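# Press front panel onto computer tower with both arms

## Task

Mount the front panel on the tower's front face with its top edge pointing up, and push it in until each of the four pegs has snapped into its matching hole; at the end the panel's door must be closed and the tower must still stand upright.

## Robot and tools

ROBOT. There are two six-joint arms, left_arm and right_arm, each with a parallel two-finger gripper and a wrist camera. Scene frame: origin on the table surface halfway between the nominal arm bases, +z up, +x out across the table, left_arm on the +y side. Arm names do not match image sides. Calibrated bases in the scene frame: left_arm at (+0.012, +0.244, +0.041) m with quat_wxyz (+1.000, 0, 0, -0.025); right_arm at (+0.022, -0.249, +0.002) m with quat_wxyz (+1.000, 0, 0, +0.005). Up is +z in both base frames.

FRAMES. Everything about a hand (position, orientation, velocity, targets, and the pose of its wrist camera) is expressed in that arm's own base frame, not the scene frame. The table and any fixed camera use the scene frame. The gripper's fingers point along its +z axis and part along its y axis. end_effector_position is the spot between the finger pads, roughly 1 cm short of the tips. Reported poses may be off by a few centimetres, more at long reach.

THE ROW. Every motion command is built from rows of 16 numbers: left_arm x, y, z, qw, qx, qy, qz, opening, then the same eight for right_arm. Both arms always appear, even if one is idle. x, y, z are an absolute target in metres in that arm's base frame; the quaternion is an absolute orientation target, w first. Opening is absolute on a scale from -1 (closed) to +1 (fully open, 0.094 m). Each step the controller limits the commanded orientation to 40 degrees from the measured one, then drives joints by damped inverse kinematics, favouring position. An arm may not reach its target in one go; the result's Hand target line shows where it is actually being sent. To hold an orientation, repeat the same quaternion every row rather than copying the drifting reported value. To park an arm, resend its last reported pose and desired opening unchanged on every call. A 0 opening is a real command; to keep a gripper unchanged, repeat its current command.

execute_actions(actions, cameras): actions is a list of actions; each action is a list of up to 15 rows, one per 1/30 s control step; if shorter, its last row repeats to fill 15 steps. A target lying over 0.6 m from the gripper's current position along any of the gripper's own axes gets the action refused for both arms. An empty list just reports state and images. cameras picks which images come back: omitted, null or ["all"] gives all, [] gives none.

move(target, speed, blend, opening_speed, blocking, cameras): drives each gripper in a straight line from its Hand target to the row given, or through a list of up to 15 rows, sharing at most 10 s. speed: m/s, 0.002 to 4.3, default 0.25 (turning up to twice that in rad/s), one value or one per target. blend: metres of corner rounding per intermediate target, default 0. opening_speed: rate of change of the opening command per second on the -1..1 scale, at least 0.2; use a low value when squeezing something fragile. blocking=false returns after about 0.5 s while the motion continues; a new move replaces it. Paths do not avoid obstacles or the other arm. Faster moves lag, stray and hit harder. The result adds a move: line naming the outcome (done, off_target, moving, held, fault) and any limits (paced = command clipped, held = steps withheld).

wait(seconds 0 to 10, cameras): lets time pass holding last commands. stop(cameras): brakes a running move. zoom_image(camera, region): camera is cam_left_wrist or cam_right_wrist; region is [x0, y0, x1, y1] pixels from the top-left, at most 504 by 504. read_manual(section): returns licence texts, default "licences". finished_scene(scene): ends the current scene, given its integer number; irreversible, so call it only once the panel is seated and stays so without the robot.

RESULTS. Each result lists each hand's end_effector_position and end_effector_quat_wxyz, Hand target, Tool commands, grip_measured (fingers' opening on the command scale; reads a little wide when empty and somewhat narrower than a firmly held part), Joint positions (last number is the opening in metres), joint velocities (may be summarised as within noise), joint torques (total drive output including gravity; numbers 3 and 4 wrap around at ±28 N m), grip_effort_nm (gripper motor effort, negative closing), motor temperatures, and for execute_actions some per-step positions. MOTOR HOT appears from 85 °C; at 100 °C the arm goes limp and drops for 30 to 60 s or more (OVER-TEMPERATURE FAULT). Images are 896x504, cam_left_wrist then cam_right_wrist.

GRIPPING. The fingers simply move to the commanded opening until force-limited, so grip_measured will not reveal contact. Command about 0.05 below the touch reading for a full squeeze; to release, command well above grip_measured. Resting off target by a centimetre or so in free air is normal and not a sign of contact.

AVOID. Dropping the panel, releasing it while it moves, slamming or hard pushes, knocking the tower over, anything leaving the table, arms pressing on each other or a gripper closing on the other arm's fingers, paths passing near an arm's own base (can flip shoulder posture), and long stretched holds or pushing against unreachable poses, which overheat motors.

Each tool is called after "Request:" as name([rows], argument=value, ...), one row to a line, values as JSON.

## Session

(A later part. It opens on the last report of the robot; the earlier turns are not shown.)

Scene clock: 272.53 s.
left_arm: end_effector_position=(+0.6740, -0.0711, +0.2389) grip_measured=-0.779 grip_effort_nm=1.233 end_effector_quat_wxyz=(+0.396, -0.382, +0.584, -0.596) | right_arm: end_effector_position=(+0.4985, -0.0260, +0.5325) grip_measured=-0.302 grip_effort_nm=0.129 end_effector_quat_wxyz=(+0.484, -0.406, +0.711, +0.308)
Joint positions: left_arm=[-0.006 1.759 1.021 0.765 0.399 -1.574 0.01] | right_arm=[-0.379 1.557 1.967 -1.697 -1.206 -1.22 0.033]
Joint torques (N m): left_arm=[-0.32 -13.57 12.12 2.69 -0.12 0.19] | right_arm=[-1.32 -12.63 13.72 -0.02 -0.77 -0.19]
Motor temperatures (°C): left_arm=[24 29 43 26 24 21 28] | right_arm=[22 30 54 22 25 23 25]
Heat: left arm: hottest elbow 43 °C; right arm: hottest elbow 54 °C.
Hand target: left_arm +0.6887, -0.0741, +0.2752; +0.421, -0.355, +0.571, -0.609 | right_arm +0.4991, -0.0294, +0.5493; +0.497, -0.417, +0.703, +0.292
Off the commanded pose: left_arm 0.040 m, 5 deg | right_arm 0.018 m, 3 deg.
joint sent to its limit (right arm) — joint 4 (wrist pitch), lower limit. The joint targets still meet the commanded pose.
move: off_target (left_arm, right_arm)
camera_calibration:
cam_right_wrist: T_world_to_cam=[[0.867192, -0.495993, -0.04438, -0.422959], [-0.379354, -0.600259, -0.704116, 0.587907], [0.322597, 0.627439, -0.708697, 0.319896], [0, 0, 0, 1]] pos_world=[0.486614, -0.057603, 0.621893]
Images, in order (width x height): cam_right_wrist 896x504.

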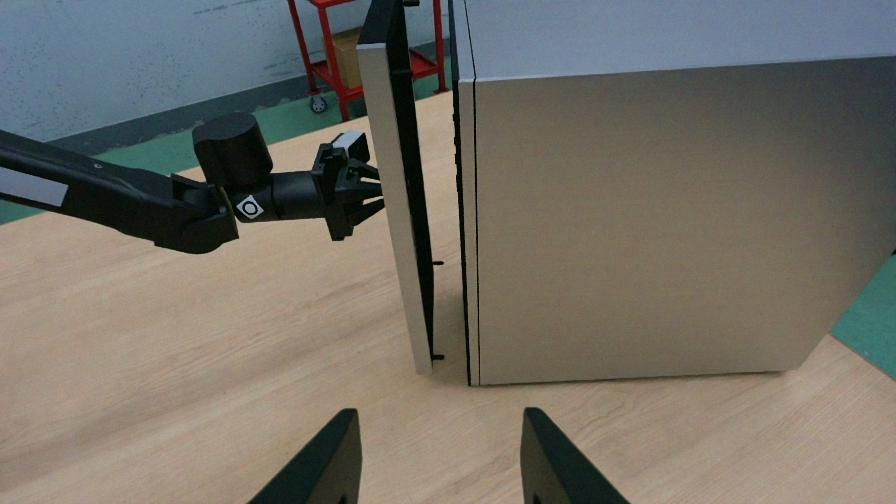

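Request:
move([
  [0.645,-0.053,0.265,0.4209,-0.3544,0.5706,-0.6092,-0.5,0.50,-0.03,0.55,0.492,-0.422,0.702,0.296,-0.3],
  [0.694,-0.0755,0.246,0.4209,-0.3544,0.5706,-0.6092,-0.5,0.50,-0.03,0.55,0.492,-0.422,0.702,0.296,-0.3],
], speed=[0.15,0.07], cameras=["cam_right_wrist"])

Request:
zoom_image(camera="cam_right_wrist", region=[350, 10, 490, 130])

Request:
zoom_image(camera="cam_right_wrist", region=[370, 290, 510, 410])

Request:
move(target=[0.694,-0.0755,0.246,0.4209,-0.3544,0.5706,-0.6092,-0.5,0.30,0.13,0.54,0.629,-0.159,0.749,0.134,-0.3], speed=0.35, cameras=["cam_right_wrist"])

Scene clock: 307.87 s.
left_arm: end_effector_position=(+0.6755, -0.0721, +0.2084) grip_measured=-0.779 grip_effort_nm=1.233 end_effector_quat_wxyz=(+0.392, -0.386, +0.587, -0.594) | right_arm: end_effector_position=(+0.4985, -0.0260, +0.5325) grip_measured=-0.302 grip_effort_nm=0.125 end_effector_quat_wxyz=(+0.484, -0.407, +0.711, +0.308)
Joint positions: left_arm=[-0.008 1.815 1.008 0.82 0.398 -1.574 0.01] | right_arm=[-0.379 1.557 1.967 -1.697 -1.206 -1.22 0.033]
Joint torques (N m): left_arm=[-0.38 -13.86 11.43 3.34 -0.12 0.23] | right_arm=[-1.79 -12.34 13.49 0.09 -0.74 -0.2]
Motor temperatures (°C): left_arm=[24 29 45 26 24 21 28] | right_arm=[22 32 55 22 25 23 25]
Heat: left arm: hottest elbow 45 °C; right arm: hottest elbow 55 °C.
Hand target: left_arm +0.6905, -0.0752, +0.2463; +0.421, -0.355, +0.571, -0.609 | right_arm +0.4991, -0.0294, +0.5493; +0.497, -0.417, +0.703, +0.292
Off the commanded pose: left_arm 0.042 m, 6 deg | right_arm 0.018 m, 3 deg.
joint sent to its limit (right arm) — joint 4 (wrist pitch), lower limit. The joint targets still meet the commanded pose.
move: off_target (left_arm, right_arm)
camera_calibration:
cam_right_wrist: T_world_to_cam=[[0.867283, -0.495865, -0.0440296, -0.423213], [-0.379049, -0.600448, -0.704119, 0.58775], [0.32271, 0.62736, -0.708716, 0.319848], [0, 0, 0, 1]] pos_world=[0.486614, -0.0576028, 0.621893]
Images, in order (width x height): cam_right_wrist 896x504.

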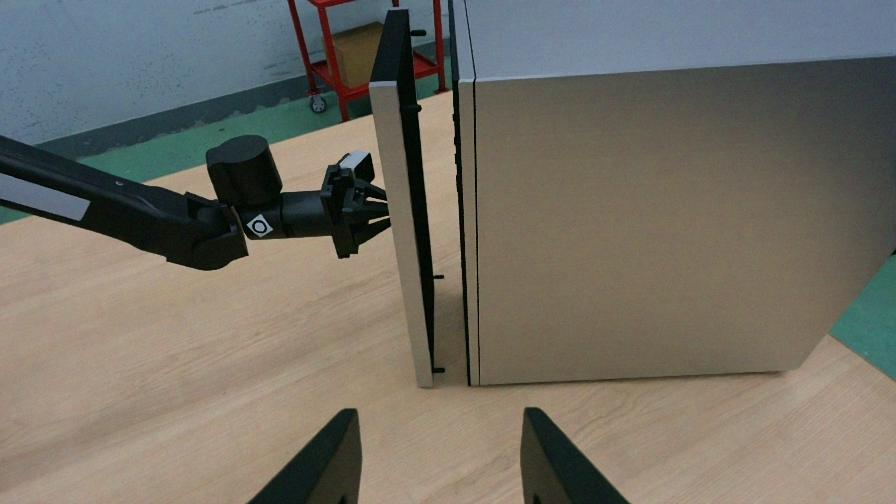

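Scaled by 3.600 from the camera's 896x504 image, which has a finer 1280x720 frame.

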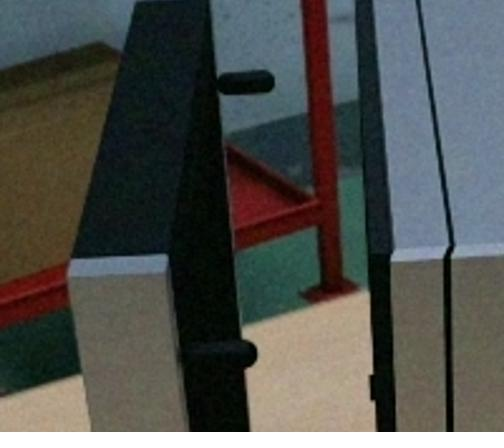

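Scaled by 3.600 from the camera's 896x504 image, which has a finer 1280x720 frame.

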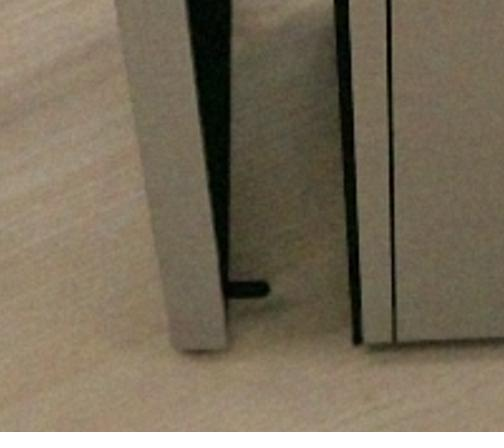

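Scene clock: 310.00 s.
left_arm: end_effector_position=(+0.6755, -0.0721, +0.2084) grip_measured=-0.779 grip_effort_nm=1.223 end_effector_quat_wxyz=(+0.392, -0.386, +0.587, -0.593) | right_arm: end_effector_position=(+0.2991, +0.1253, +0.5359) grip_measured=-0.302 grip_effort_nm=0.125 end_effector_quat_wxyz=(+0.625, -0.161, +0.754, +0.125)
Joint positions: left_arm=[-0.008 1.815 1.008 0.82 0.397 -1.574 0.01] | right_arm=[0.387 0.598 1.096 -0.687 -0.022 -0.017 0.033]
Joint torques (N m): left_arm=[-0.26 -14.21 11.48 3.3 -0.11 0.18] | right_arm=[-0.38 -0.79 9.72 2.28 0.12 0.08]
Heat: left arm: hottest elbow 44 °C; right arm: hottest elbow 54 °C.
Hand target: left_arm +0.6906, -0.0752, +0.2463; +0.421, -0.355, +0.571, -0.609 | right_arm +0.2999, +0.1300, +0.5399; +0.629, -0.159, +0.749, +0.134
Off the commanded pose: left_arm 0.042 m, 6 deg | right_arm 0.006 m, 1 deg.
move: off_target (left_arm)
camera_calibration:
cam_right_wrist: T_world_to_cam=[[0.383472, -0.923495, 0.0103115, -0.00585543], [-0.538675, -0.232721, -0.809735, 0.663696], [0.750186, 0.304956, -0.586705, 0.138913], [0, 0, 0, 1]] pos_world=[0.255551, 0.106686, 0.618979]
Images, in order (width x height): cam_right_wrist 896x504.

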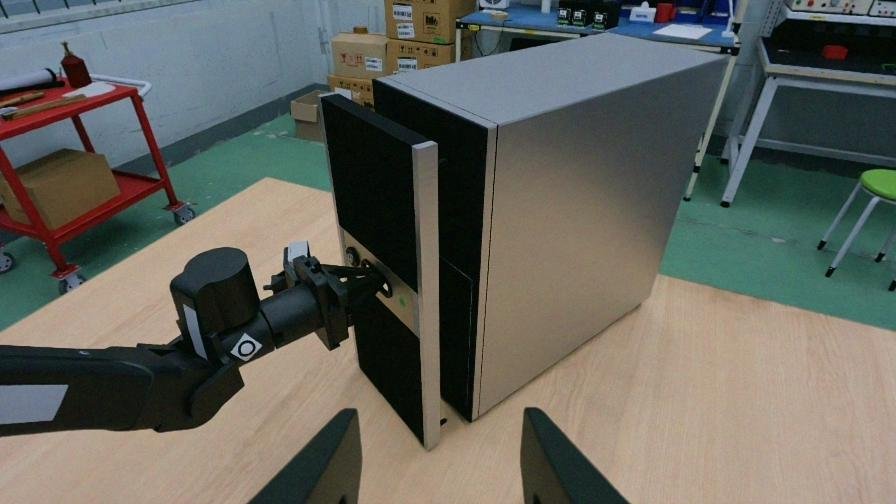

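Request:
zoom_image(camera="cam_right_wrist", region=[400, 90, 520, 190])

Request:
zoom_image(camera="cam_right_wrist", region=[400, 360, 520, 460])

Request:
zoom_image(camera="cam_right_wrist", region=[300, 50, 420, 150])

Scaled by 4.200 from the camera's 896x504 image, which has a finer 1280x720 frame.

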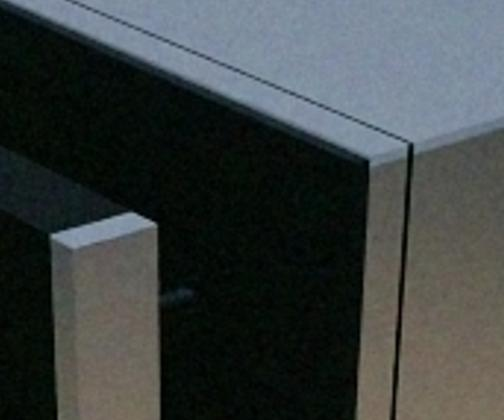

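Scaled by 4.200 from the camera's 896x504 image, which has a finer 1280x720 frame.

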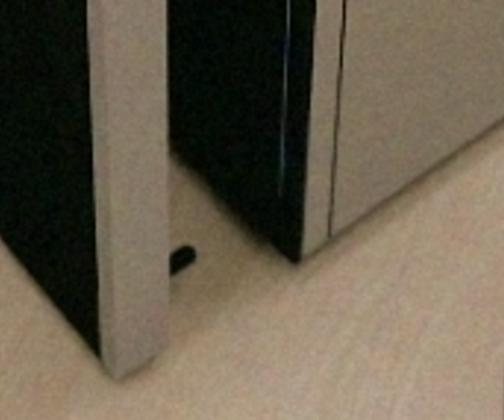

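Scaled by 4.200 from the camera's 896x504 image, which has a finer 1280x720 frame.

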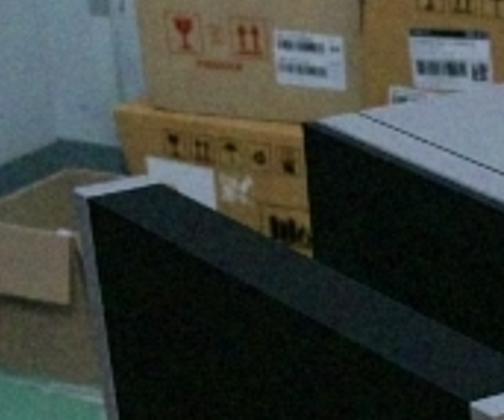

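Request:
move([
  [0.640,-0.062,0.270,0.4253,-0.3495,0.5737,-0.6062,-0.5,0.30,0.13,0.54,0.629,-0.159,0.749,0.134,-0.3],
  [0.703,-0.0917,0.251,0.4253,-0.3495,0.5737,-0.6062,-0.5,0.30,0.13,0.54,0.629,-0.159,0.749,0.134,-0.3],
], speed=[0.15,0.07], cameras=["cam_right_wrist"])

Request:
zoom_image(camera="cam_right_wrist", region=[400, 90, 520, 190])

Request:
zoom_image(camera="cam_right_wrist", region=[400, 360, 520, 460])

Request:
zoom_image(camera="cam_right_wrist", region=[300, 50, 420, 150])

Request:
move(target=[0.703,-0.0917,0.251,0.4253,-0.3495,0.5737,-0.6062,-0.5,0.50,-0.03,0.55,0.492,-0.422,0.702,0.296,-0.3], speed=0.35, cameras=["cam_right_wrist"])

Request:
zoom_image(camera="cam_right_wrist", region=[350, 10, 490, 130])

Request:
zoom_image(camera="cam_right_wrist", region=[370, 290, 510, 410])

Scene clock: 368.80 s.
left_arm: end_effector_position=(+0.6846, -0.0872, +0.2176) grip_measured=-0.779 grip_effort_nm=1.228 end_effector_quat_wxyz=(+0.404, -0.374, +0.586, -0.594) | right_arm: end_effector_position=(+0.2991, +0.1253, +0.5359) grip_measured=-0.302 grip_effort_nm=0.129 end_effector_quat_wxyz=(+0.625, -0.161, +0.754, +0.125)
Joint positions: left_arm=[-0.036 1.826 1.04 0.82 0.37 -1.555 0.01] | right_arm=[0.387 0.598 1.096 -0.687 -0.021 -0.017 0.033]
Joint torques (N m): left_arm=[-0.44 -14.27 11.86 2.41 -0.12 0.2] | right_arm=[-0.09 -0.56 9.85 2.36 0.13 0.05]
Motor temperatures (°C): left_arm=[24 29 42 26 24 22 29] | right_arm=[22 29 47 22 24 23 25]
Heat: left arm: hottest elbow 42 °C; right arm: hottest elbow 47 °C.
Hand target: left_arm +0.6999, -0.0912, +0.2513; +0.426, -0.350, +0.574, -0.606 | right_arm +0.2999, +0.1299, +0.5399; +0.629, -0.159, +0.749, +0.134
Off the commanded pose: left_arm 0.038 m, 4 deg | right_arm 0.006 m, 1 deg.
move: off_target (left_arm)
camera_calibration:
cam_right_wrist: T_world_to_cam=[[0.382997, -0.923698, 0.00974545, -0.00549352], [-0.53899, -0.232027, -0.809724, 0.663726], [0.750202, 0.304869, -0.58673, 0.138889], [0, 0, 0, 1]] pos_world=[0.255651, 0.106585, 0.618979]
Images, in order (width x height): cam_right_wrist 896x504.

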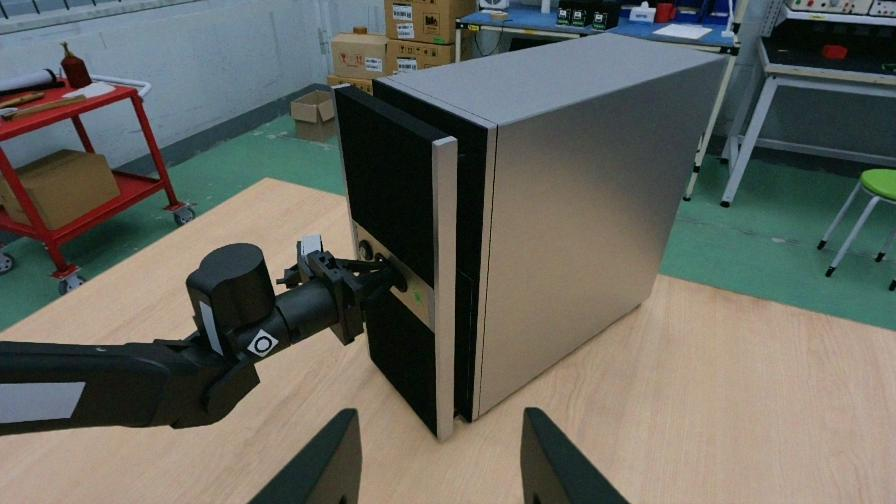

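Scaled by 4.200 from the camera's 896x504 image, which has a finer 1280x720 frame.

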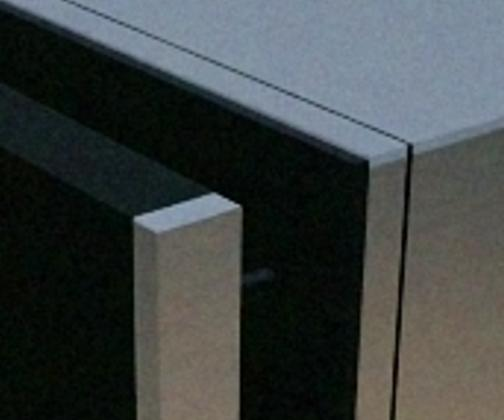

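Scaled by 4.200 from the camera's 896x504 image, which has a finer 1280x720 frame.

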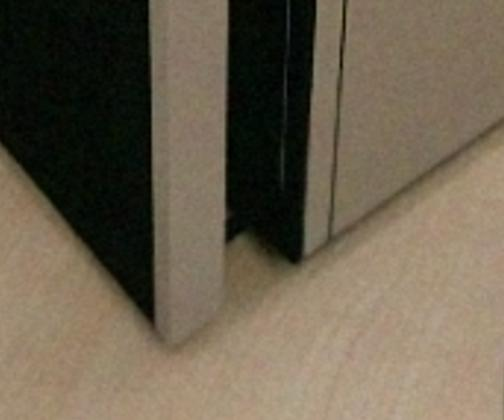

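Scaled by 4.200 from the camera's 896x504 image, which has a finer 1280x720 frame.

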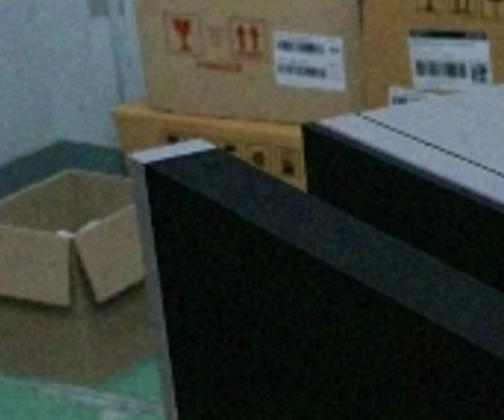

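Scene clock: 371.60 s.
left_arm: end_effector_position=(+0.6846, -0.0872, +0.2176) grip_measured=-0.779 grip_effort_nm=1.223 end_effector_quat_wxyz=(+0.404, -0.374, +0.586, -0.594) | right_arm: end_effector_position=(+0.5007, -0.0314, +0.5301) grip_measured=-0.302 grip_effort_nm=0.115 end_effector_quat_wxyz=(+0.485, -0.401, +0.713, +0.309)
Joint positions: left_arm=[-0.036 1.826 1.04 0.82 0.37 -1.555 0.01] | right_arm=[-0.388 1.564 1.967 -1.697 -1.211 -1.22 0.033]
Joint torques (N m): left_arm=[-0.56 -14.39 11.66 2.39 -0.11 0.2] | right_arm=[-1.73 -13.39 13.59 -0.03 -0.55 -0.18]
Heat: left arm: hottest elbow 43 °C; right arm: hottest elbow 48 °C.
Hand target: left_arm +0.6999, -0.0913, +0.2512; +0.425, -0.350, +0.574, -0.606 | right_arm +0.4991, -0.0296, +0.5492; +0.497, -0.417, +0.703, +0.292
Off the commanded pose: left_arm 0.038 m, 4 deg | right_arm 0.020 m, 3 deg.
joint sent to its limit (right arm) — joint 4 (wrist pitch), lower limit. The joint targets still meet the commanded pose.
move: off_target (left_arm, right_arm)
camera_calibration:
cam_right_wrist: T_world_to_cam=[[0.862873, -0.502671, -0.0526478, -0.421345], [-0.38785, -0.591759, -0.706677, 0.589601], [0.324072, 0.630192, -0.705574, 0.3185], [0, 0, 0, 1]] pos_world=[0.489028, -0.0636123, 0.6192]
Images, in order (width x height): cam_right_wrist 896x504.

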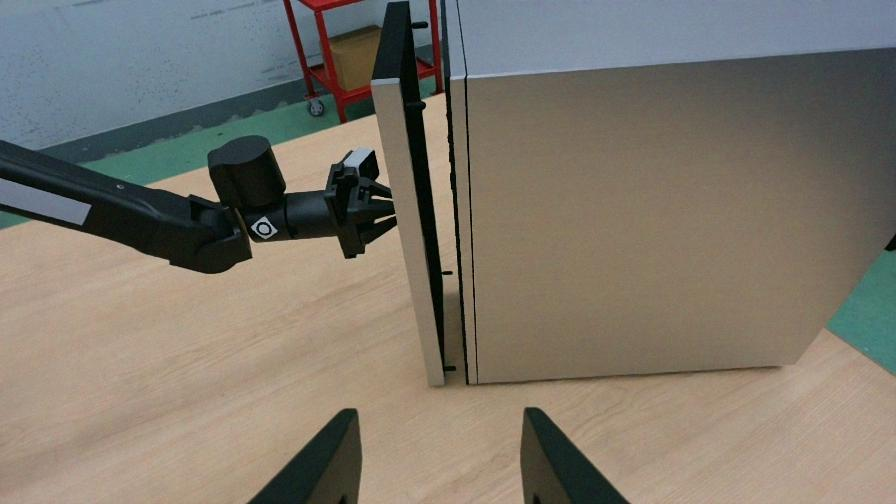

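Scaled by 3.600 from the camera's 896x504 image, which has a finer 1280x720 frame.

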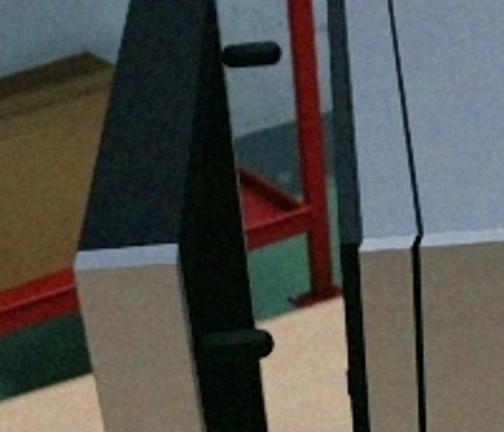

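Scaled by 3.600 from the camera's 896x504 image, which has a finer 1280x720 frame.

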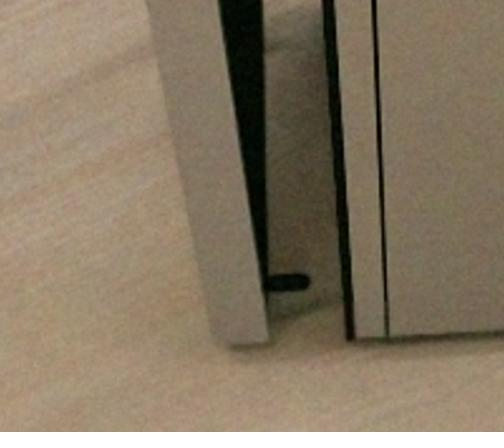

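Request:
move([
  [0.655,-0.070,0.270,0.4328,-0.3591,0.5708,-0.5981,-0.5,0.50,-0.03,0.55,0.492,-0.422,0.702,0.296,-0.3],
  [0.721,-0.098,0.250,0.4328,-0.3591,0.5708,-0.5981,-0.5,0.50,-0.03,0.55,0.492,-0.422,0.702,0.296,-0.3],
], speed=[0.15,0.06], cameras=["cam_right_wrist"])

Request:
zoom_image(camera="cam_right_wrist", region=[350, 10, 490, 130])

Request:
zoom_image(camera="cam_right_wrist", region=[370, 290, 510, 410])

Request:
move(target=[0.721,-0.098,0.250,0.4328,-0.3591,0.5708,-0.5981,-0.5,0.30,0.13,0.54,0.629,-0.159,0.749,0.134,-0.3], speed=0.35, cameras=["cam_right_wrist"])

Request:
zoom_image(camera="cam_right_wrist", region=[400, 90, 520, 190])

Request:
zoom_image(camera="cam_right_wrist", region=[400, 360, 520, 460])

Request:
zoom_image(camera="cam_right_wrist", region=[300, 50, 420, 150])

Scene clock: 397.90 s.
left_arm: end_effector_position=(+0.7020, -0.0941, +0.2163) grip_measured=-0.779 grip_effort_nm=1.223 end_effector_quat_wxyz=(+0.408, -0.384, +0.584, -0.587) | right_arm: end_effector_position=(+0.5007, -0.0314, +0.5301) grip_measured=-0.302 grip_effort_nm=0.110 end_effector_quat_wxyz=(+0.485, -0.401, +0.713, +0.309)
Joint positions: left_arm=[-0.055 1.855 1.091 0.788 0.326 -1.553 0.01] | right_arm=[-0.388 1.564 1.967 -1.697 -1.211 -1.221 0.033]
Joint torques (N m): left_arm=[0.03 -14.8 11.93 2.54 -0.23 0.25] | right_arm=[-1.08 -12.86 13.63 -0.12 -0.56 -0.19]
Heat: left arm: hottest elbow 44 °C; right arm: hottest elbow 50 °C.
Hand target: left_arm +0.7178, -0.0976, +0.2501; +0.433, -0.360, +0.571, -0.598 | right_arm +0.4991, -0.0296, +0.5493; +0.497, -0.417, +0.703, +0.292
Off the commanded pose: left_arm 0.039 m, 4 deg | right_arm 0.020 m, 3 deg.
joint sent to its limit (right arm) — joint 4 (wrist pitch), lower limit. The joint targets still meet the commanded pose.
move: off_target (left_arm, right_arm)
camera_calibration:
cam_right_wrist: T_world_to_cam=[[0.863081, -0.502433, -0.0515049, -0.421996], [-0.386953, -0.592259, -0.706751, 0.589267], [0.324591, 0.629913, -0.705585, 0.318274], [0, 0, 0, 1]] pos_world=[0.488926, -0.0635116, 0.6193]
Images, in order (width x height): cam_right_wrist 896x504.

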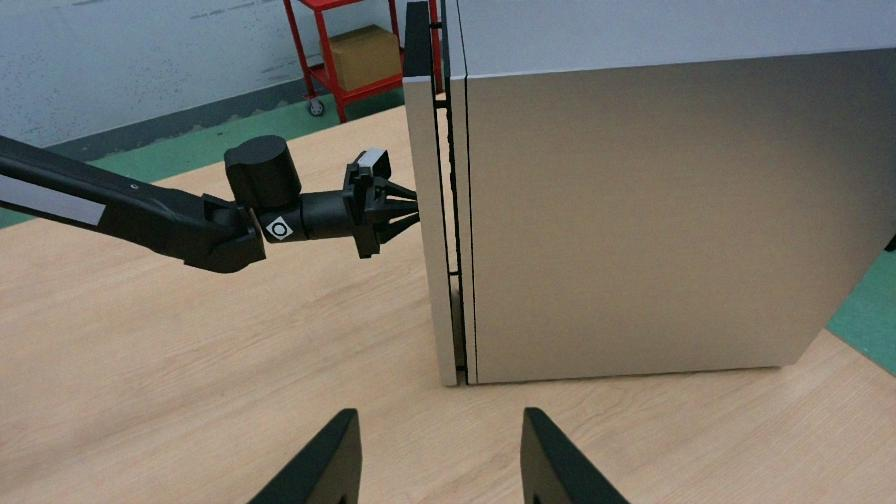

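Scaled by 3.600 from the camera's 896x504 image, which has a finer 1280x720 frame.

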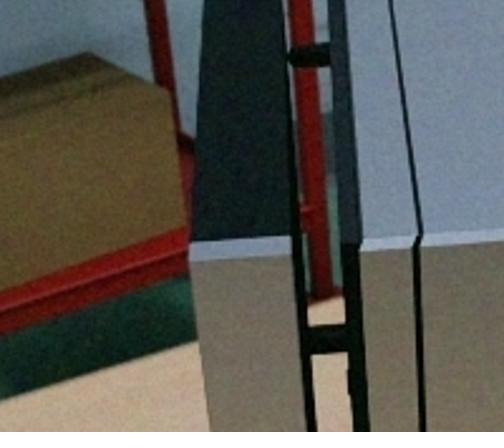

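Scaled by 3.600 from the camera's 896x504 image, which has a finer 1280x720 frame.

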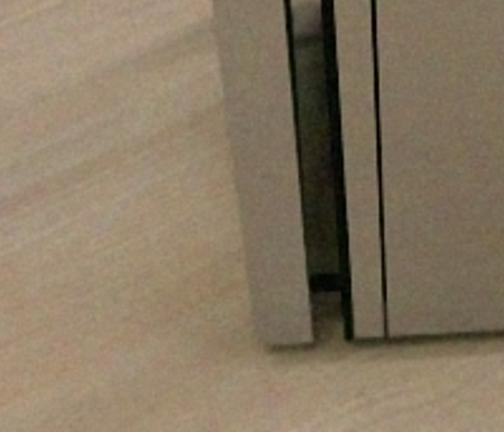

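Scene clock: 400.03 s.
left_arm: end_effector_position=(+0.7020, -0.0941, +0.2163) grip_measured=-0.779 grip_effort_nm=1.223 end_effector_quat_wxyz=(+0.408, -0.384, +0.584, -0.587) | right_arm: end_effector_position=(+0.2991, +0.1253, +0.5360) grip_measured=-0.302 grip_effort_nm=0.120 end_effector_quat_wxyz=(+0.625, -0.161, +0.754, +0.125)
Joint positions: left_arm=[-0.055 1.855 1.091 0.788 0.326 -1.553 0.01] | right_arm=[0.387 0.598 1.096 -0.687 -0.022 -0.017 0.033]
Joint torques (N m): left_arm=[-0.26 -14.8 11.97 2.5 -0.22 0.25] | right_arm=[-0.32 -0.21 9.59 2.17 0.14 0.12]
Heat: left arm: hottest elbow 44 °C; right arm: hottest elbow 50 °C.
Hand target: left_arm +0.7177, -0.0976, +0.2501; +0.433, -0.359, +0.571, -0.598 | right_arm +0.2999, +0.1300, +0.5400; +0.629, -0.159, +0.749, +0.134
Off the commanded pose: left_arm 0.039 m, 4 deg | right_arm 0.006 m, 1 deg.
move: off_target (left_arm)
camera_calibration:
cam_right_wrist: T_world_to_cam=[[0.383423, -0.923514, 0.0103749, -0.00588005], [-0.538403, -0.232632, -0.809941, 0.663744], [0.750406, 0.304964, -0.58642, 0.13868], [0, 0, 0, 1]] pos_world=[0.25555, 0.106686, 0.618979]
Images, in order (width x height): cam_right_wrist 896x504.

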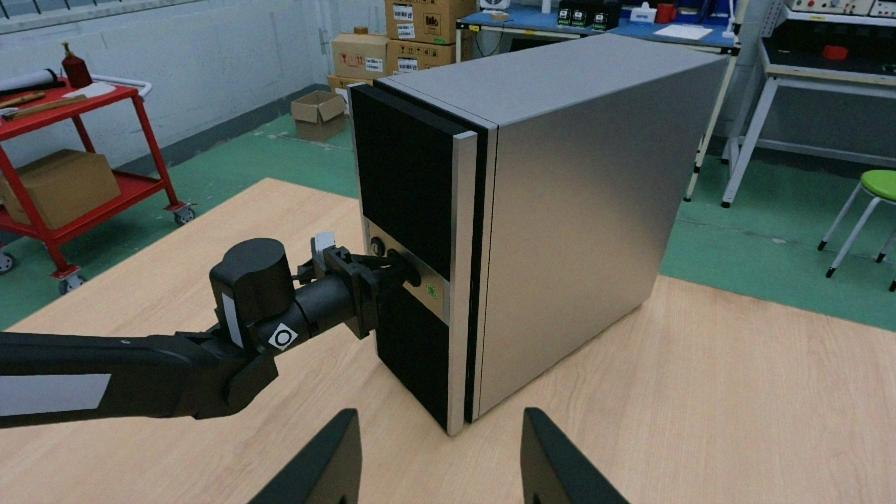

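Scaled by 4.200 from the camera's 896x504 image, which has a finer 1280x720 frame.

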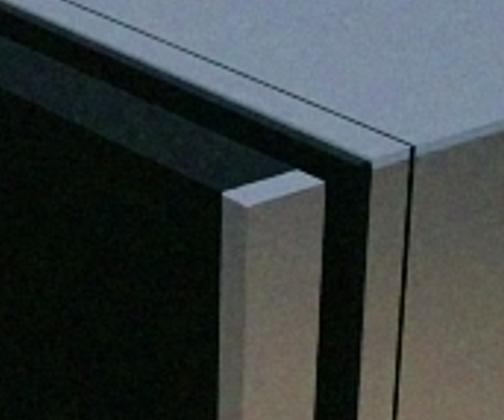

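Scaled by 4.200 from the camera's 896x504 image, which has a finer 1280x720 frame.

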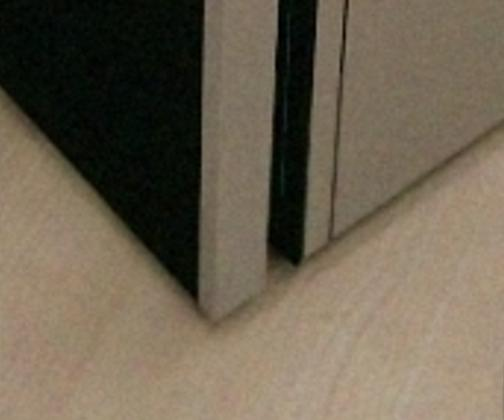

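Scaled by 4.200 from the camera's 896x504 image, which has a finer 1280x720 frame.

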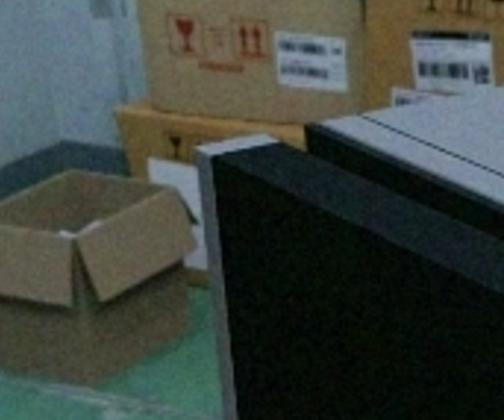

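Request:
move([
  [0.721,-0.098,0.250,0.4328,-0.3591,0.5708,-0.5981,-0.5,0.50,-0.03,0.55,0.492,-0.422,0.702,0.296,-0.3],
  [0.7385,-0.1035,0.250,0.4328,-0.3591,0.5708,-0.5981,-0.5,0.50,-0.03,0.55,0.492,-0.422,0.702,0.296,-0.3],
], speed=[0.35,0.05], cameras=["cam_right_wrist"])

Request:
zoom_image(camera="cam_right_wrist", region=[350, 10, 490, 130])

Request:
zoom_image(camera="cam_right_wrist", region=[370, 290, 510, 410])

Scene clock: 430.40 s.
left_arm: end_effector_position=(+0.7092, -0.0978, +0.2160) grip_measured=-0.779 grip_effort_nm=1.233 end_effector_quat_wxyz=(+0.406, -0.385, +0.584, -0.588) | right_arm: end_effector_position=(+0.5007, -0.0314, +0.5301) grip_measured=-0.302 grip_effort_nm=0.115 end_effector_quat_wxyz=(+0.485, -0.401, +0.713, +0.309)
Joint positions: left_arm=[-0.059 1.87 1.116 0.777 0.326 -1.556 0.01] | right_arm=[-0.388 1.564 1.967 -1.697 -1.211 -1.22 0.033]
Joint torques (N m): left_arm=[-0.56 -13.98 14 2.15 -0.55 0.28] | right_arm=[-1.73 -13.04 13.75 -0.14 -0.53 -0.2]
Heat: left arm: hottest elbow 44 °C; right arm: hottest elbow 48 °C.
Hand target: left_arm +0.7330, -0.1030, +0.2506; +0.433, -0.359, +0.570, -0.598 | right_arm +0.4991, -0.0296, +0.5492; +0.497, -0.417, +0.703, +0.292
Off the commanded pose: left_arm 0.045 m, 5 deg | right_arm 0.020 m, 3 deg.
joint sent to its limit (right arm) — joint 4 (wrist pitch), lower limit. The joint targets still meet the commanded pose.
move: off_target (left_arm, right_arm)
camera_calibration:
cam_right_wrist: T_world_to_cam=[[0.862873, -0.502671, -0.0526478, -0.421345], [-0.38785, -0.591759, -0.706677, 0.589601], [0.324072, 0.630192, -0.705574, 0.3185], [0, 0, 0, 1]] pos_world=[0.489028, -0.0636123, 0.6192]
Images, in order (width x height): cam_right_wrist 896x504.

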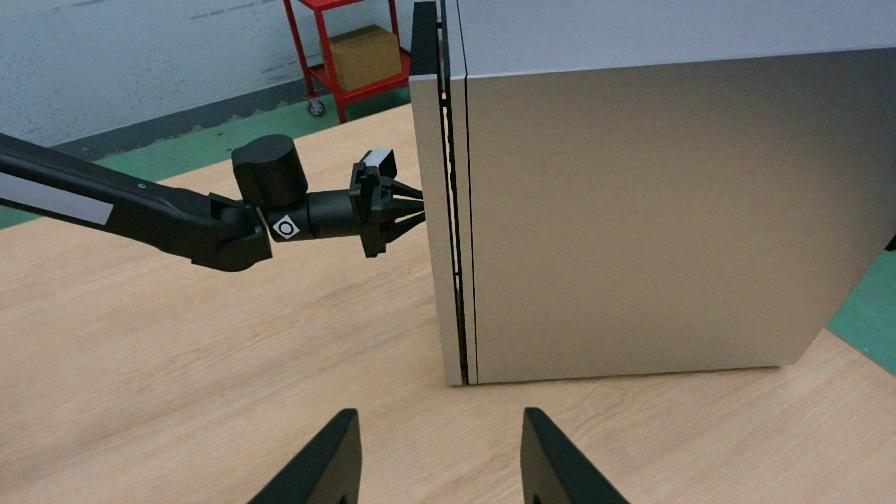

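Scaled by 3.600 from the camera's 896x504 image, which has a finer 1280x720 frame.

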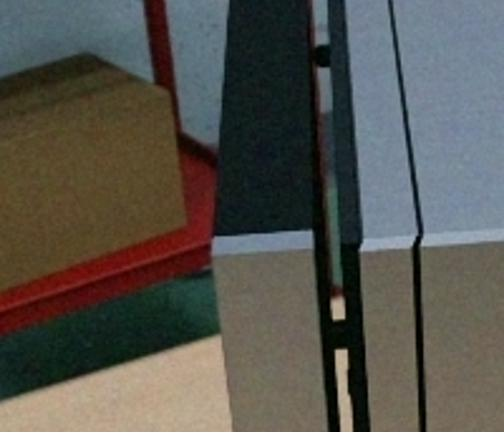

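Scaled by 3.600 from the camera's 896x504 image, which has a finer 1280x720 frame.

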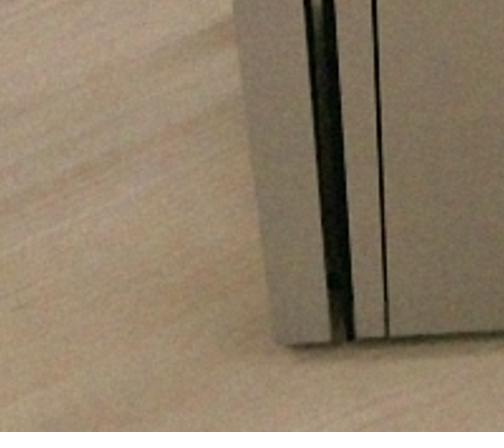

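Request:
move(target=[0.762,-0.115,0.252,0.4328,-0.3591,0.5708,-0.5981,-0.5,0.50,-0.03,0.55,0.492,-0.422,0.702,0.296,-0.3], speed=0.05, cameras=["cam_right_wrist"])

Request:
zoom_image(camera="cam_right_wrist", region=[350, 10, 490, 130])

Request:
zoom_image(camera="cam_right_wrist", region=[370, 290, 510, 410])

Scene clock: 437.10 s.
left_arm: end_effector_position=(+0.7150, -0.1008, +0.2161) grip_measured=-0.777 grip_effort_nm=1.228 end_effector_quat_wxyz=(+0.404, -0.386, +0.585, -0.588) | right_arm: end_effector_position=(+0.5007, -0.0314, +0.5301) grip_measured=-0.302 grip_effort_nm=0.115 end_effector_quat_wxyz=(+0.485, -0.401, +0.713, +0.309)
Joint positions: left_arm=[-0.064 1.88 1.136 0.763 0.32 -1.557 0.01] | right_arm=[-0.388 1.564 1.967 -1.697 -1.211 -1.221 0.033]
Joint torques (N m): left_arm=[-1.2 -11.81 17.29 1.66 -1.04 0.3] | right_arm=[-1.03 -13.1 13.68 -0.03 -0.55 -0.19]
Heat: left arm: hottest elbow 44 °C; right arm: hottest elbow 49 °C.
Hand target: left_arm +0.7510, -0.1139, +0.2529; +0.433, -0.360, +0.570, -0.599 | right_arm +0.4991, -0.0296, +0.5492; +0.497, -0.417, +0.703, +0.292
Off the commanded pose: left_arm 0.061 m, 5 deg | right_arm 0.020 m, 3 deg.
joint sent to its limit (right arm) — joint 4 (wrist pitch), lower limit. The joint targets still meet the commanded pose.
move: off_target (left_arm, right_arm)
camera_calibration:
cam_right_wrist: T_world_to_cam=[[0.86319, -0.502278, -0.0511889, -0.422235], [-0.38663, -0.592412, -0.706799, 0.589129], [0.324684, 0.629893, -0.70556, 0.318212], [0, 0, 0, 1]] pos_world=[0.488926, -0.0635115, 0.6193]
Images, in order (width x height): cam_right_wrist 896x504.

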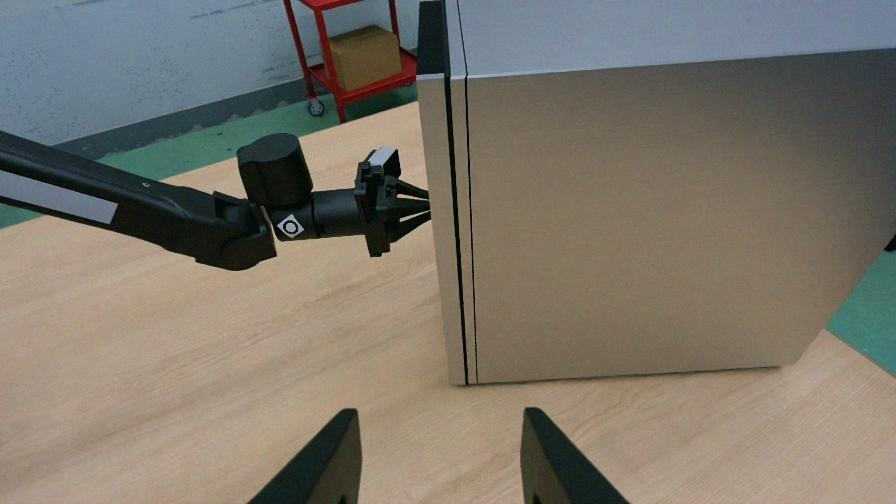

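Scaled by 3.600 from the camera's 896x504 image, which has a finer 1280x720 frame.

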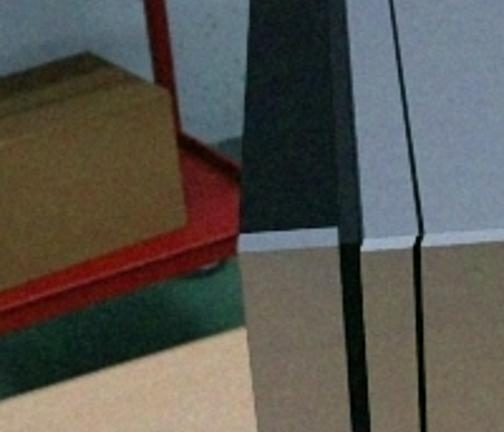

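Scaled by 3.600 from the camera's 896x504 image, which has a finer 1280x720 frame.

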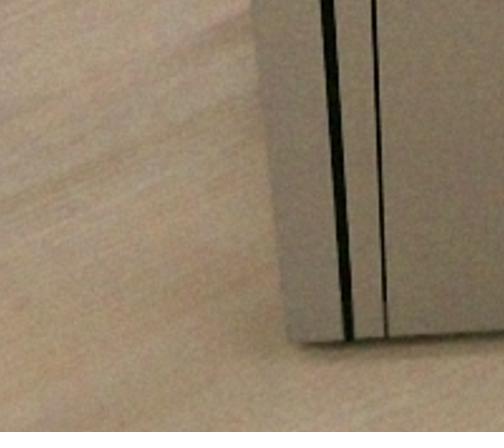

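Request:
move([
  [0.776,-0.121,0.252,0.4328,-0.3591,0.5708,-0.5981,-0.5,0.50,-0.03,0.55,0.492,-0.422,0.702,0.296,-0.3],
  [0.781,-0.123,0.252,0.4328,-0.3591,0.5708,-0.5981,-0.5,0.30,0.13,0.54,0.629,-0.159,0.749,0.134,-0.3],
], speed=[0.05,0.35], cameras=["cam_right_wrist"])

Request:
zoom_image(camera="cam_right_wrist", region=[300, 50, 520, 190])

Request:
zoom_image(camera="cam_right_wrist", region=[400, 360, 520, 460])

Scene clock: 445.17 s.
left_arm: end_effector_position=(+0.7157, -0.1010, +0.2161) grip_measured=-0.777 grip_effort_nm=1.223 end_effector_quat_wxyz=(+0.404, -0.387, +0.586, -0.587) | right_arm: end_effector_position=(+0.2991, +0.1253, +0.5359) grip_measured=-0.302 grip_effort_nm=0.110 end_effector_quat_wxyz=(+0.625, -0.161, +0.754, +0.125)
Joint positions: left_arm=[-0.065 1.88 1.138 0.757 0.32 -1.556 0.01] | right_arm=[0.387 0.598 1.096 -0.687 -0.022 -0.017 0.033]
Joint torques (N m): left_arm=[-1.96 -9.99 20.29 1.18 -1.52 0.27] | right_arm=[-0.67 -0.32 9.72 2.35 0.17 0.13]
Heat: left arm: hottest elbow 46 °C; right arm: hottest elbow 50 °C.
Hand target: left_arm +0.7627, -0.1212, +0.2531; +0.433, -0.360, +0.570, -0.599 | right_arm +0.2999, +0.1300, +0.5399; +0.629, -0.159, +0.749, +0.134
Off the commanded pose: left_arm 0.078 m, 5 deg | right_arm 0.006 m, 1 deg.
move: off_target (left_arm)
camera_calibration:
cam_right_wrist: T_world_to_cam=[[0.383472, -0.923495, 0.0103115, -0.00585543], [-0.538675, -0.232721, -0.809735, 0.663696], [0.750186, 0.304956, -0.586705, 0.138913], [0, 0, 0, 1]] pos_world=[0.255551, 0.106686, 0.618979]
Images, in order (width x height): cam_right_wrist 896x504.

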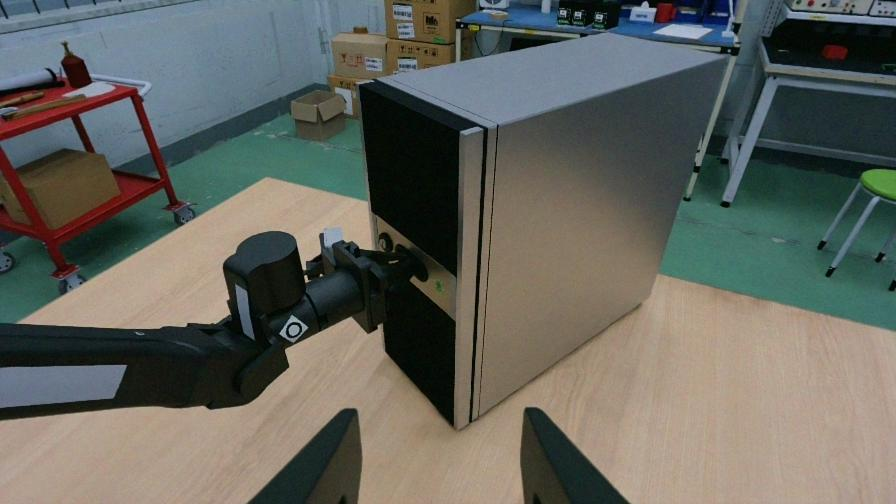

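Scaled by 2.291 from the camera's 896x504 image, which has a finer 1280x720 frame.

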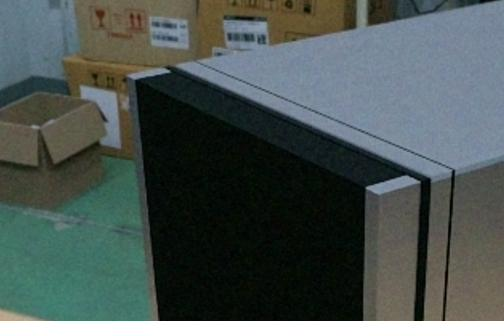

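Scaled by 4.200 from the camera's 896x504 image, which has a finer 1280x720 frame.

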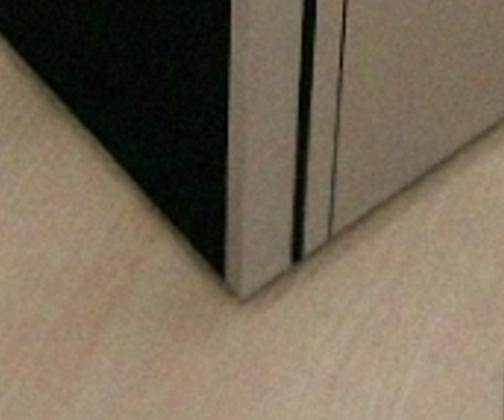

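Request:
move([
  [0.793,-0.128,0.252,0.4328,-0.3591,0.5708,-0.5981,-0.5,0.30,0.13,0.54,0.629,-0.159,0.749,0.134,-0.3],
  [0.742,-0.106,0.252,0.4328,-0.3591,0.5708,-0.5981,-0.5,0.30,0.13,0.54,0.629,-0.159,0.749,0.134,-0.3],
], speed=0.05, cameras=["cam_right_wrist"])

Request:
move(target=[0.742,-0.106,0.252,0.4328,-0.3591,0.5708,-0.5981,-1,0.30,0.13,0.54,0.629,-0.159,0.749,0.134,-0.3], opening_speed=0.4, cameras=["cam_right_wrist"])

Scene clock: 454.30 s.
left_arm: end_effector_position=(+0.7154, -0.1011, +0.2164) grip_measured=-0.777 grip_effort_nm=1.223 end_effector_quat_wxyz=(+0.402, -0.385, +0.588, -0.588) | right_arm: end_effector_position=(+0.2991, +0.1253, +0.5359) grip_measured=-0.302 grip_effort_nm=0.120 end_effector_quat_wxyz=(+0.625, -0.161, +0.754, +0.125)
Joint positions: left_arm=[-0.063 1.879 1.139 0.753 0.329 -1.555 0.01] | right_arm=[0.387 0.598 1.096 -0.687 -0.021 -0.017 0.033]
Joint torques (N m): left_arm=[-0.56 -14.15 13.55 2.69 -0.89 0.27] | right_arm=[-0.26 -1.08 9.7 2.13 0.16 0.08]
Motor temperatures (°C): left_arm=[24 29 50 26 25 22 29] | right_arm=[22 30 49 22 24 23 25]
Heat: left arm: hottest elbow 50 °C; right arm: hottest elbow 49 °C.
Hand target: left_arm +0.7369, -0.1055, +0.2523; +0.433, -0.360, +0.571, -0.598 | right_arm +0.2999, +0.1299, +0.5399; +0.629, -0.159, +0.749, +0.134
Off the commanded pose: left_arm 0.045 m, 5 deg | right_arm 0.006 m, 1 deg.
move: off_target (left_arm)
camera_calibration:
cam_right_wrist: T_world_to_cam=[[0.382997, -0.923698, 0.00974545, -0.00549352], [-0.53899, -0.232027, -0.809724, 0.663726], [0.750202, 0.304869, -0.58673, 0.138889], [0, 0, 0, 1]] pos_world=[0.255651, 0.106585, 0.618979]
Images, in order (width x height): cam_right_wrist 896x504.

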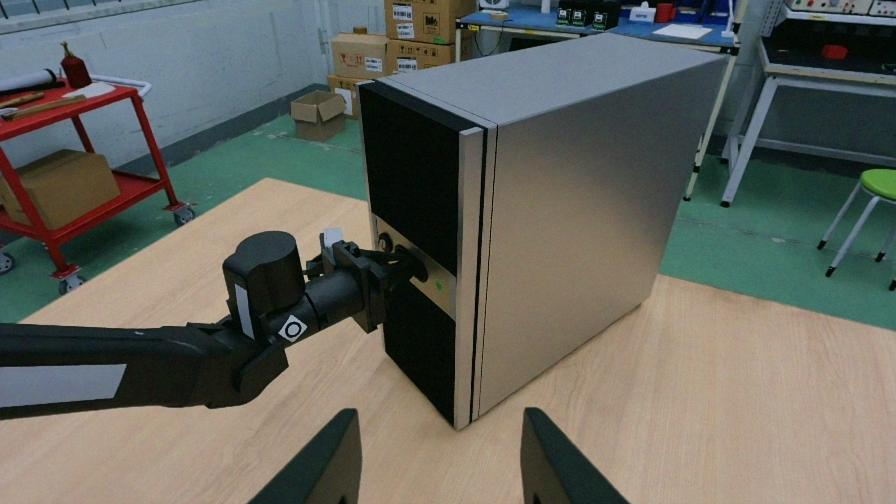

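Scene clock: 455.83 s.
left_arm: end_effector_position=(+0.7225, -0.0992, +0.2179) grip_measured=-0.987 grip_effort_nm=-0.716 end_effector_quat_wxyz=(+0.410, -0.386, +0.584, -0.585) | right_arm: end_effector_position=(+0.2991, +0.1253, +0.5359) grip_measured=-0.302 grip_effort_nm=0.120 end_effector_quat_wxyz=(+0.625, -0.161, +0.754, +0.125)
Joint positions: left_arm=[-0.063 1.891 1.159 0.753 0.313 -1.55 0.001] | right_arm=[0.387 0.598 1.096 -0.687 -0.021 -0.017 0.033]
Joint torques (N m): left_arm=[-0.5 -15.33 12.41 2.66 -0.14 0.22] | right_arm=[-0.32 -0.56 9.84 2.3 0.14 0.08]
Heat: left arm: hottest elbow 50 °C; right arm: hottest elbow 49 °C.
Hand target: left_arm +0.7384, -0.1057, +0.2522; +0.433, -0.359, +0.571, -0.598 | right_arm +0.2999, +0.1299, +0.5399; +0.629, -0.159, +0.749, +0.134
Off the commanded pose: left_arm 0.040 m, 5 deg | right_arm 0.006 m, 1 deg.
move: off_target (left_arm)
camera_calibration:
cam_right_wrist: T_world_to_cam=[[0.382997, -0.923698, 0.00974545, -0.00549352], [-0.53899, -0.232027, -0.809724, 0.663726], [0.750202, 0.304869, -0.58673, 0.138889], [0, 0, 0, 1]] pos_world=[0.255651, 0.106585, 0.618979]
Images, in order (width x height): cam_right_wrist 896x504.

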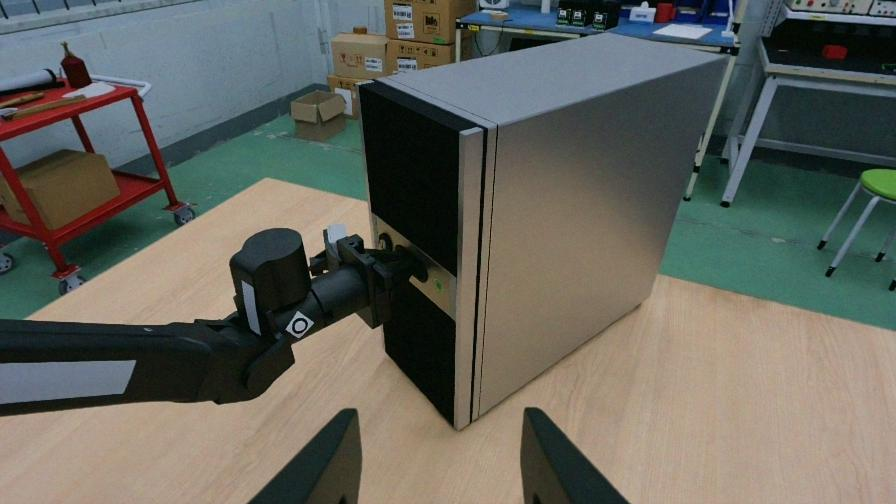

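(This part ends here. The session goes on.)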